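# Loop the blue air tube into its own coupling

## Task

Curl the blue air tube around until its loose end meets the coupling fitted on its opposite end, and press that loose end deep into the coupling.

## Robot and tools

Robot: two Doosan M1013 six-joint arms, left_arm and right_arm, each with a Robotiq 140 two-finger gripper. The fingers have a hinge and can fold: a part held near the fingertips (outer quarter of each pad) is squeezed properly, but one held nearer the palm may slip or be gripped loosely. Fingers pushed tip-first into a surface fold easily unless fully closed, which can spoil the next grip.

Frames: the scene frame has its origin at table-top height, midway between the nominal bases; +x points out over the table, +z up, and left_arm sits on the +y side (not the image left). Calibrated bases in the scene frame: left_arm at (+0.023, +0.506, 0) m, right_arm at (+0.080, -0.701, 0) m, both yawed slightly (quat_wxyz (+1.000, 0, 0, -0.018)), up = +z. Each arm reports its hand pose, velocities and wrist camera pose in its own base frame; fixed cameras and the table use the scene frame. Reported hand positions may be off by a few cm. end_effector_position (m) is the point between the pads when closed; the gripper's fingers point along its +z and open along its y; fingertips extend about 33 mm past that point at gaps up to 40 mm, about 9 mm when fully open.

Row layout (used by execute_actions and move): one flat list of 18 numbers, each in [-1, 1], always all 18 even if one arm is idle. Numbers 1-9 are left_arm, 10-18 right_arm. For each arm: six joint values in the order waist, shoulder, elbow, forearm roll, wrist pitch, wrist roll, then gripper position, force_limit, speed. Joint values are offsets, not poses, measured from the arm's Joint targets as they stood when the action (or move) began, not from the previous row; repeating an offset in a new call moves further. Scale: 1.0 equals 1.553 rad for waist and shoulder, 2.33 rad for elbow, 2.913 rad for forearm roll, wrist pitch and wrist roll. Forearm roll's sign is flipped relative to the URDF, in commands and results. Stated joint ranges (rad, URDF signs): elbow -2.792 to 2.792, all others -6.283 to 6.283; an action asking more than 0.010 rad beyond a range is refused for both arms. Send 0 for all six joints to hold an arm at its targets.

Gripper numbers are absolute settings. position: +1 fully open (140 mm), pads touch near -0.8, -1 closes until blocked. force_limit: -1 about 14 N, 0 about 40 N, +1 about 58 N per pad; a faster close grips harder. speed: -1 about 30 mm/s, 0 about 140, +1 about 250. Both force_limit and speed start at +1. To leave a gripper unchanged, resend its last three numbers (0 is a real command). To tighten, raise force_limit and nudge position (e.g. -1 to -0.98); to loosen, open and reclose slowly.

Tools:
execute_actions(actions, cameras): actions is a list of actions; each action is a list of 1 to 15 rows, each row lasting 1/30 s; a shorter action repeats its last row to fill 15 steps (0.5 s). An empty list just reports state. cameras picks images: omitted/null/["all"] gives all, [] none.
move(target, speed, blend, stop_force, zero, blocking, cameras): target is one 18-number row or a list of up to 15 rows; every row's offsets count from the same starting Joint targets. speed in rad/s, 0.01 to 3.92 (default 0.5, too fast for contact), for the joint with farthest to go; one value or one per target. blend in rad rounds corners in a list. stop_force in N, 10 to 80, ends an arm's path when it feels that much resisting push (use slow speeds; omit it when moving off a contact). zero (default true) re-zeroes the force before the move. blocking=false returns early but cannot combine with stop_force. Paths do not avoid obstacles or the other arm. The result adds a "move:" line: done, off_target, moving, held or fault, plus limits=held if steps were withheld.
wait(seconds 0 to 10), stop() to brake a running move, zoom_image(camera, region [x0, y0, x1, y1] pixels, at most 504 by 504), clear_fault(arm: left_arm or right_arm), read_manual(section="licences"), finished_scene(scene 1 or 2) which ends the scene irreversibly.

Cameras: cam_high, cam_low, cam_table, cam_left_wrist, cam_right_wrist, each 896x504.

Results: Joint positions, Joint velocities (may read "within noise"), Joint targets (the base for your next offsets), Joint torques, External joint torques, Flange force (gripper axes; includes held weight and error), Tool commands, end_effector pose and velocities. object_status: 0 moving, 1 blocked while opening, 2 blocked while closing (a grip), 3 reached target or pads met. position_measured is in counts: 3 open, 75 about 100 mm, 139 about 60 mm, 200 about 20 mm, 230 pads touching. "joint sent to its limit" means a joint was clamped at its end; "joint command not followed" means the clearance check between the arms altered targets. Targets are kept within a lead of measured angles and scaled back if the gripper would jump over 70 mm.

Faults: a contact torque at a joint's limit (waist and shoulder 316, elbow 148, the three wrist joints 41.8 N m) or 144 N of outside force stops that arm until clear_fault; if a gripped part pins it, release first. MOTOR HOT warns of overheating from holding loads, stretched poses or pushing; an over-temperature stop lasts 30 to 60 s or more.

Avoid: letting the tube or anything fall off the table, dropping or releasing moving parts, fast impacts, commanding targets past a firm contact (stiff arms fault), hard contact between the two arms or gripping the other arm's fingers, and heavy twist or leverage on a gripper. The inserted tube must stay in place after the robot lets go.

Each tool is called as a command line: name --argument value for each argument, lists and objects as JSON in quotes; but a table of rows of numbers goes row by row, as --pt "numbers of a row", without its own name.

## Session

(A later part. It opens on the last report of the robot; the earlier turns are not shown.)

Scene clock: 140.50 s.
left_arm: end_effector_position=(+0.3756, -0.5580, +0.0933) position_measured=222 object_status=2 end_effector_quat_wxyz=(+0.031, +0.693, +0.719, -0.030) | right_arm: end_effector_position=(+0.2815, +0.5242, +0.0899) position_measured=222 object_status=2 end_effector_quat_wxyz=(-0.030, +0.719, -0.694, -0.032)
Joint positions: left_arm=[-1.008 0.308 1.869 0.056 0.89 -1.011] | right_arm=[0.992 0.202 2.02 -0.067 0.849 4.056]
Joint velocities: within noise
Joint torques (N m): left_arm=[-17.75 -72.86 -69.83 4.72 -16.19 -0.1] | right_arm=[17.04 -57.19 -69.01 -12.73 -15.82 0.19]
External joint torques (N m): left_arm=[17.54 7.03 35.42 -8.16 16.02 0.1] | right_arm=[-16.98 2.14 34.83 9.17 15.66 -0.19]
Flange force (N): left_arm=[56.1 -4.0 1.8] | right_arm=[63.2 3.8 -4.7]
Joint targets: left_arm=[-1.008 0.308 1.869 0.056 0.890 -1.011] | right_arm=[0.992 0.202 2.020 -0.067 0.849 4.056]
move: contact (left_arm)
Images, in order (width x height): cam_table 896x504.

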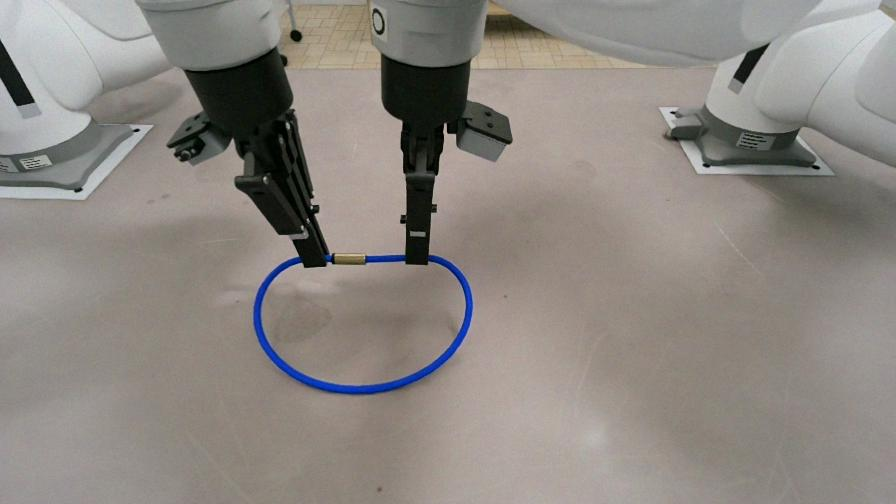

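move --target '[0,0,0,0,0,0,-0.3,0.4,-1,0,0,0,0,0,0,-1,0.4,-1]' --cameras '["cam_table"]'

zoom_image --camera "cam_table" --region '[310, 230, 480, 290]'

Scene clock: 145.27 s.
left_arm: end_effector_position=(+0.3755, -0.5580, +0.0933) position_measured=167 object_status=0 end_effector_quat_wxyz=(+0.031, +0.693, +0.719, -0.030) | right_arm: end_effector_position=(+0.2815, +0.5242, +0.0899) position_measured=222 object_status=2 end_effector_quat_wxyz=(-0.030, +0.719, -0.694, -0.032)
Joint positions: left_arm=[-1.008 0.308 1.869 0.056 0.89 -1.011] | right_arm=[0.992 0.202 2.02 -0.067 0.849 4.056]
Joint velocities: within noise
Joint torques (N m): left_arm=[0.33 -69.43 -35.64 -3.18 0.79 -0.09] | right_arm=[-0.35 -51.85 -35.61 -3.13 -0.1 0.27]
External joint torques (N m): left_arm=[-0.43 3.9 1.35 -0.26 -0.95 0.1] | right_arm=[0.22 -3.35 1.34 -0.43 -0.06 -0.27]
Flange force (N): left_arm=[-1.6 0.7 6.7] | right_arm=[6.1 3.7 -2.8]
Joint targets: left_arm=[-1.008 0.308 1.869 0.056 0.890 -1.011] | right_arm=[0.992 0.202 2.020 -0.067 0.849 4.056]
move: done
Images, in order (width x height): cam_table 896x504.

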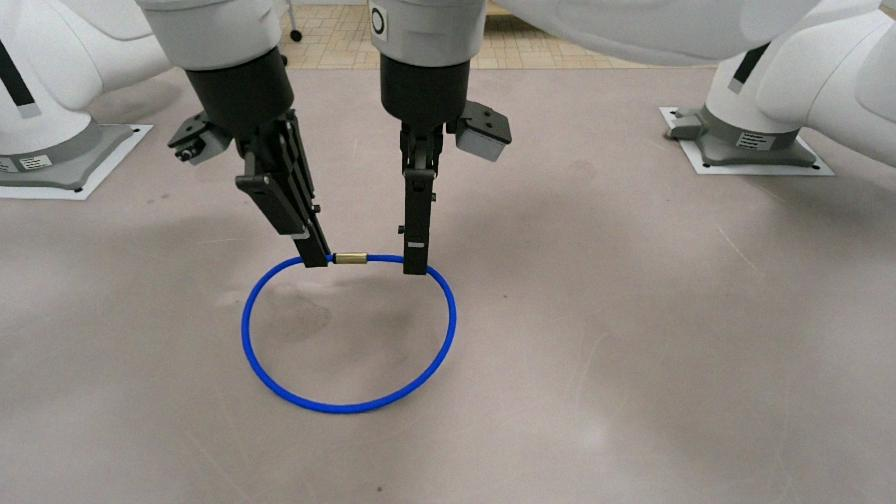

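Scaled by 2.965 from the camera's 896x504 image, which has a finer 1280x720 frame.

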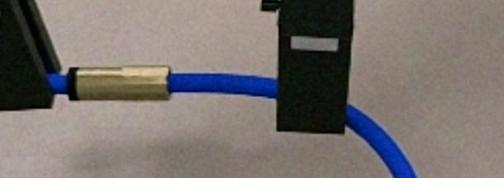

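move --target '[0,-0.0531,-0.0288,0,0.0515,0,-0.3,0.4,-1,0,0,0,0,0,0,-1,0.4,-1]' --speed 0.2 --cameras '[]'

move --target '[0,0,0,0,0,0,-0.3,0.4,-1,0,0.0387,0.0172,-0.0023,-0.0344,-0.0035,-1,0.4,-1]' --speed 0.07 --cameras '["cam_table"]'

move --target '[0,0,0,0,0,0,-0.3,0.4,-1,0,0,0,0,0,0,-0.3,0.4,-1]' --cameras '[]'

move --target '[0,0,0,0,0,0,-0.3,0.4,-1,0,-0.0774,-0.0344,0.0023,0.07,0.0035,-0.3,0.4,-1]' --speed 0.15 --cameras '["cam_table"]'

zoom_image --camera "cam_table" --region '[290, 230, 430, 320]'

Scene clock: 152.73 s.
left_arm: end_effector_position=(+0.3704, -0.5528, +0.1788) position_measured=167 object_status=3 end_effector_quat_wxyz=(+0.030, +0.696, +0.717, -0.032) | right_arm: end_effector_position=(+0.2815, +0.5242, +0.0899) position_measured=222 object_status=2 end_effector_quat_wxyz=(-0.030, +0.719, -0.694, -0.032)
Joint positions: left_arm=[-1.008 0.226 1.802 0.056 1.04 -1.011] | right_arm=[0.992 0.202 2.02 -0.067 0.849 4.056]
Joint velocities: within noise
Joint torques (N m): left_arm=[-0.91 -65.54 -39.56 -3.56 -0.15 -0.03] | right_arm=[0.73 -52.7 -36.58 -3.58 -0.28 0.02]
External joint torques (N m): left_arm=[0.9 5.01 2.08 -0.18 -0.02 0.03] | right_arm=[-0.6 -3.02 2.1 -0.01 0.11 -0.02]
Flange force (N): left_arm=[-1.7 3.2 6.1] | right_arm=[7.4 3.4 -2.3]
Joint targets: left_arm=[-1.008 0.226 1.802 0.056 1.040 -1.011] | right_arm=[0.992 0.202 2.020 -0.067 0.849 4.056]
move: done
No camera images: "cameras" was empty.

Scene clock: 154.50 s.
left_arm: end_effector_position=(+0.3704, -0.5528, +0.1789) position_measured=167 object_status=3 end_effector_quat_wxyz=(+0.030, +0.696, +0.717, -0.032) | right_arm: end_effector_position=(+0.2817, +0.5244, +0.0386) position_measured=222 object_status=2 end_effector_quat_wxyz=(-0.031, +0.719, -0.694, -0.032)
Joint positions: left_arm=[-1.008 0.226 1.802 0.056 1.04 -1.011] | right_arm=[0.992 0.262 2.06 -0.074 0.749 4.046]
Joint velocities: within noise
Joint torques (N m): left_arm=[0.83 -64.16 -39.89 -3.61 0.15 0.02] | right_arm=[0.78 -55.63 -33.86 -3.23 -0.46 0.04]
External joint torques (N m): left_arm=[-0.79 4.29 2.54 -0.12 -0.32 -0.02] | right_arm=[-0.48 -3.3 2.26 -0.06 0.3 -0.04]
Flange force (N): left_arm=[-1.3 -0.3 6.5] | right_arm=[7.5 3.7 -3.8]
Joint targets: left_arm=[-1.008 0.226 1.802 0.056 1.040 -1.011] | right_arm=[0.992 0.262 2.060 -0.074 0.749 4.046]
move: done
Images, in order (width x height): cam_table 896x504.

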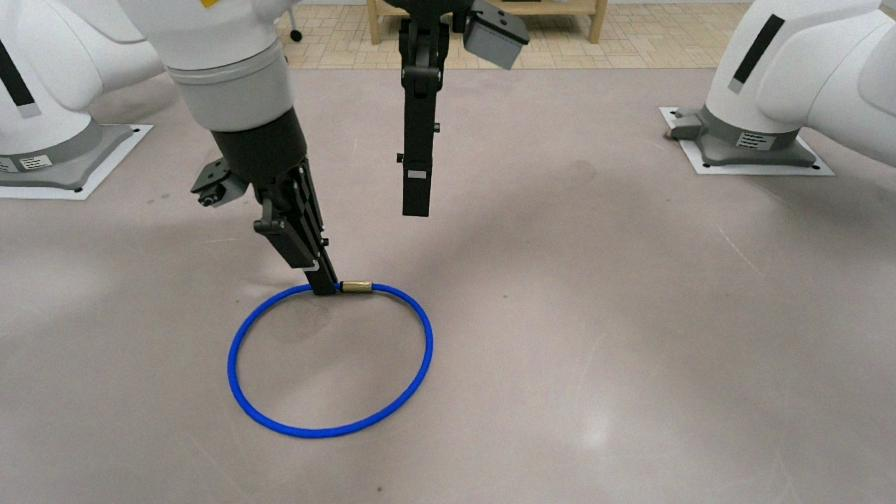

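Scene clock: 155.90 s.
left_arm: end_effector_position=(+0.3704, -0.5528, +0.1789) position_measured=167 object_status=3 end_effector_quat_wxyz=(+0.030, +0.696, +0.717, -0.032) | right_arm: end_effector_position=(+0.2817, +0.5244, +0.0386) position_measured=167 object_status=0 end_effector_quat_wxyz=(-0.031, +0.719, -0.694, -0.032)
Joint positions: left_arm=[-1.008 0.226 1.802 0.056 1.04 -1.011] | right_arm=[0.992 0.262 2.06 -0.074 0.749 4.046]
Joint velocities: within noise
Joint torques (N m): left_arm=[0.73 -63.63 -39.9 -3.5 0.21 0.07] | right_arm=[1.04 -55.3 -33.22 -3.26 -0.27 0.04]
External joint torques (N m): left_arm=[-0.58 2.87 2.32 -0.25 -0.38 -0.07] | right_arm=[-1.07 -3.78 1.5 -0.04 0.1 -0.04]
Flange force (N): left_arm=[0.2 -1.1 5.2] | right_arm=[7.4 2.5 -4.5]
Joint targets: left_arm=[-1.008 0.226 1.802 0.056 1.040 -1.011] | right_arm=[0.992 0.262 2.060 -0.074 0.749 4.046]
move: done
No camera images: "cameras" was empty.

Scene clock: 157.63 s.
left_arm: end_effector_position=(+0.3704, -0.5528, +0.1789) position_measured=167 object_status=3 end_effector_quat_wxyz=(+0.030, +0.696, +0.717, -0.032) | right_arm: end_effector_position=(+0.2769, +0.5198, +0.1424) position_measured=167 object_status=3 end_effector_quat_wxyz=(-0.028, +0.721, -0.692, -0.033)
Joint positions: left_arm=[-1.008 0.226 1.802 0.056 1.04 -1.011] | right_arm=[0.992 0.142 1.98 -0.067 0.953 4.056]
Joint velocities: within noise
Joint torques (N m): left_arm=[0.34 -63.18 -40.04 -3.58 0.09 -0.06] | right_arm=[0.69 -47.97 -38.51 -3.81 -0.22 0.02]
External joint torques (N m): left_arm=[0.02 2.59 2.5 -0.18 -0.26 0.06] | right_arm=[-0.72 -3.69 1.71 -0.04 0.06 -0.02]
Flange force (N): left_arm=[1.3 -0.5 4.9] | right_arm=[7.8 3.5 -2.4]
Joint targets: left_arm=[-1.008 0.226 1.802 0.056 1.040 -1.011] | right_arm=[0.992 0.142 1.980 -0.067 0.953 4.056]
move: done
Images, in order (width x height): cam_table 896x504.

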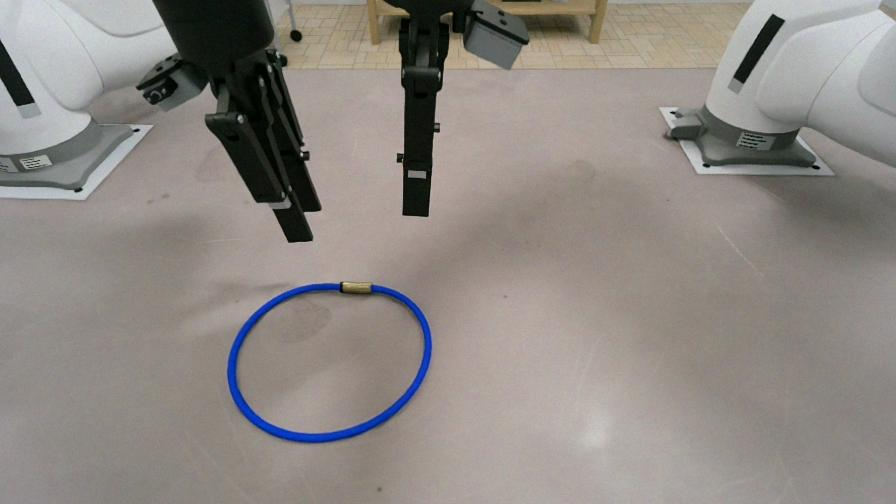

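Scaled by 3.600 from the camera's 896x504 image, which has a finer 1280x720 frame.

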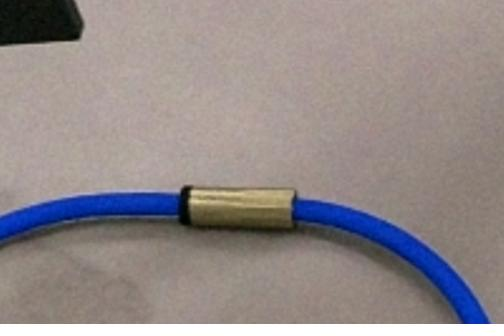

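finished_scene --scene 2

The scene is finished: the task was done.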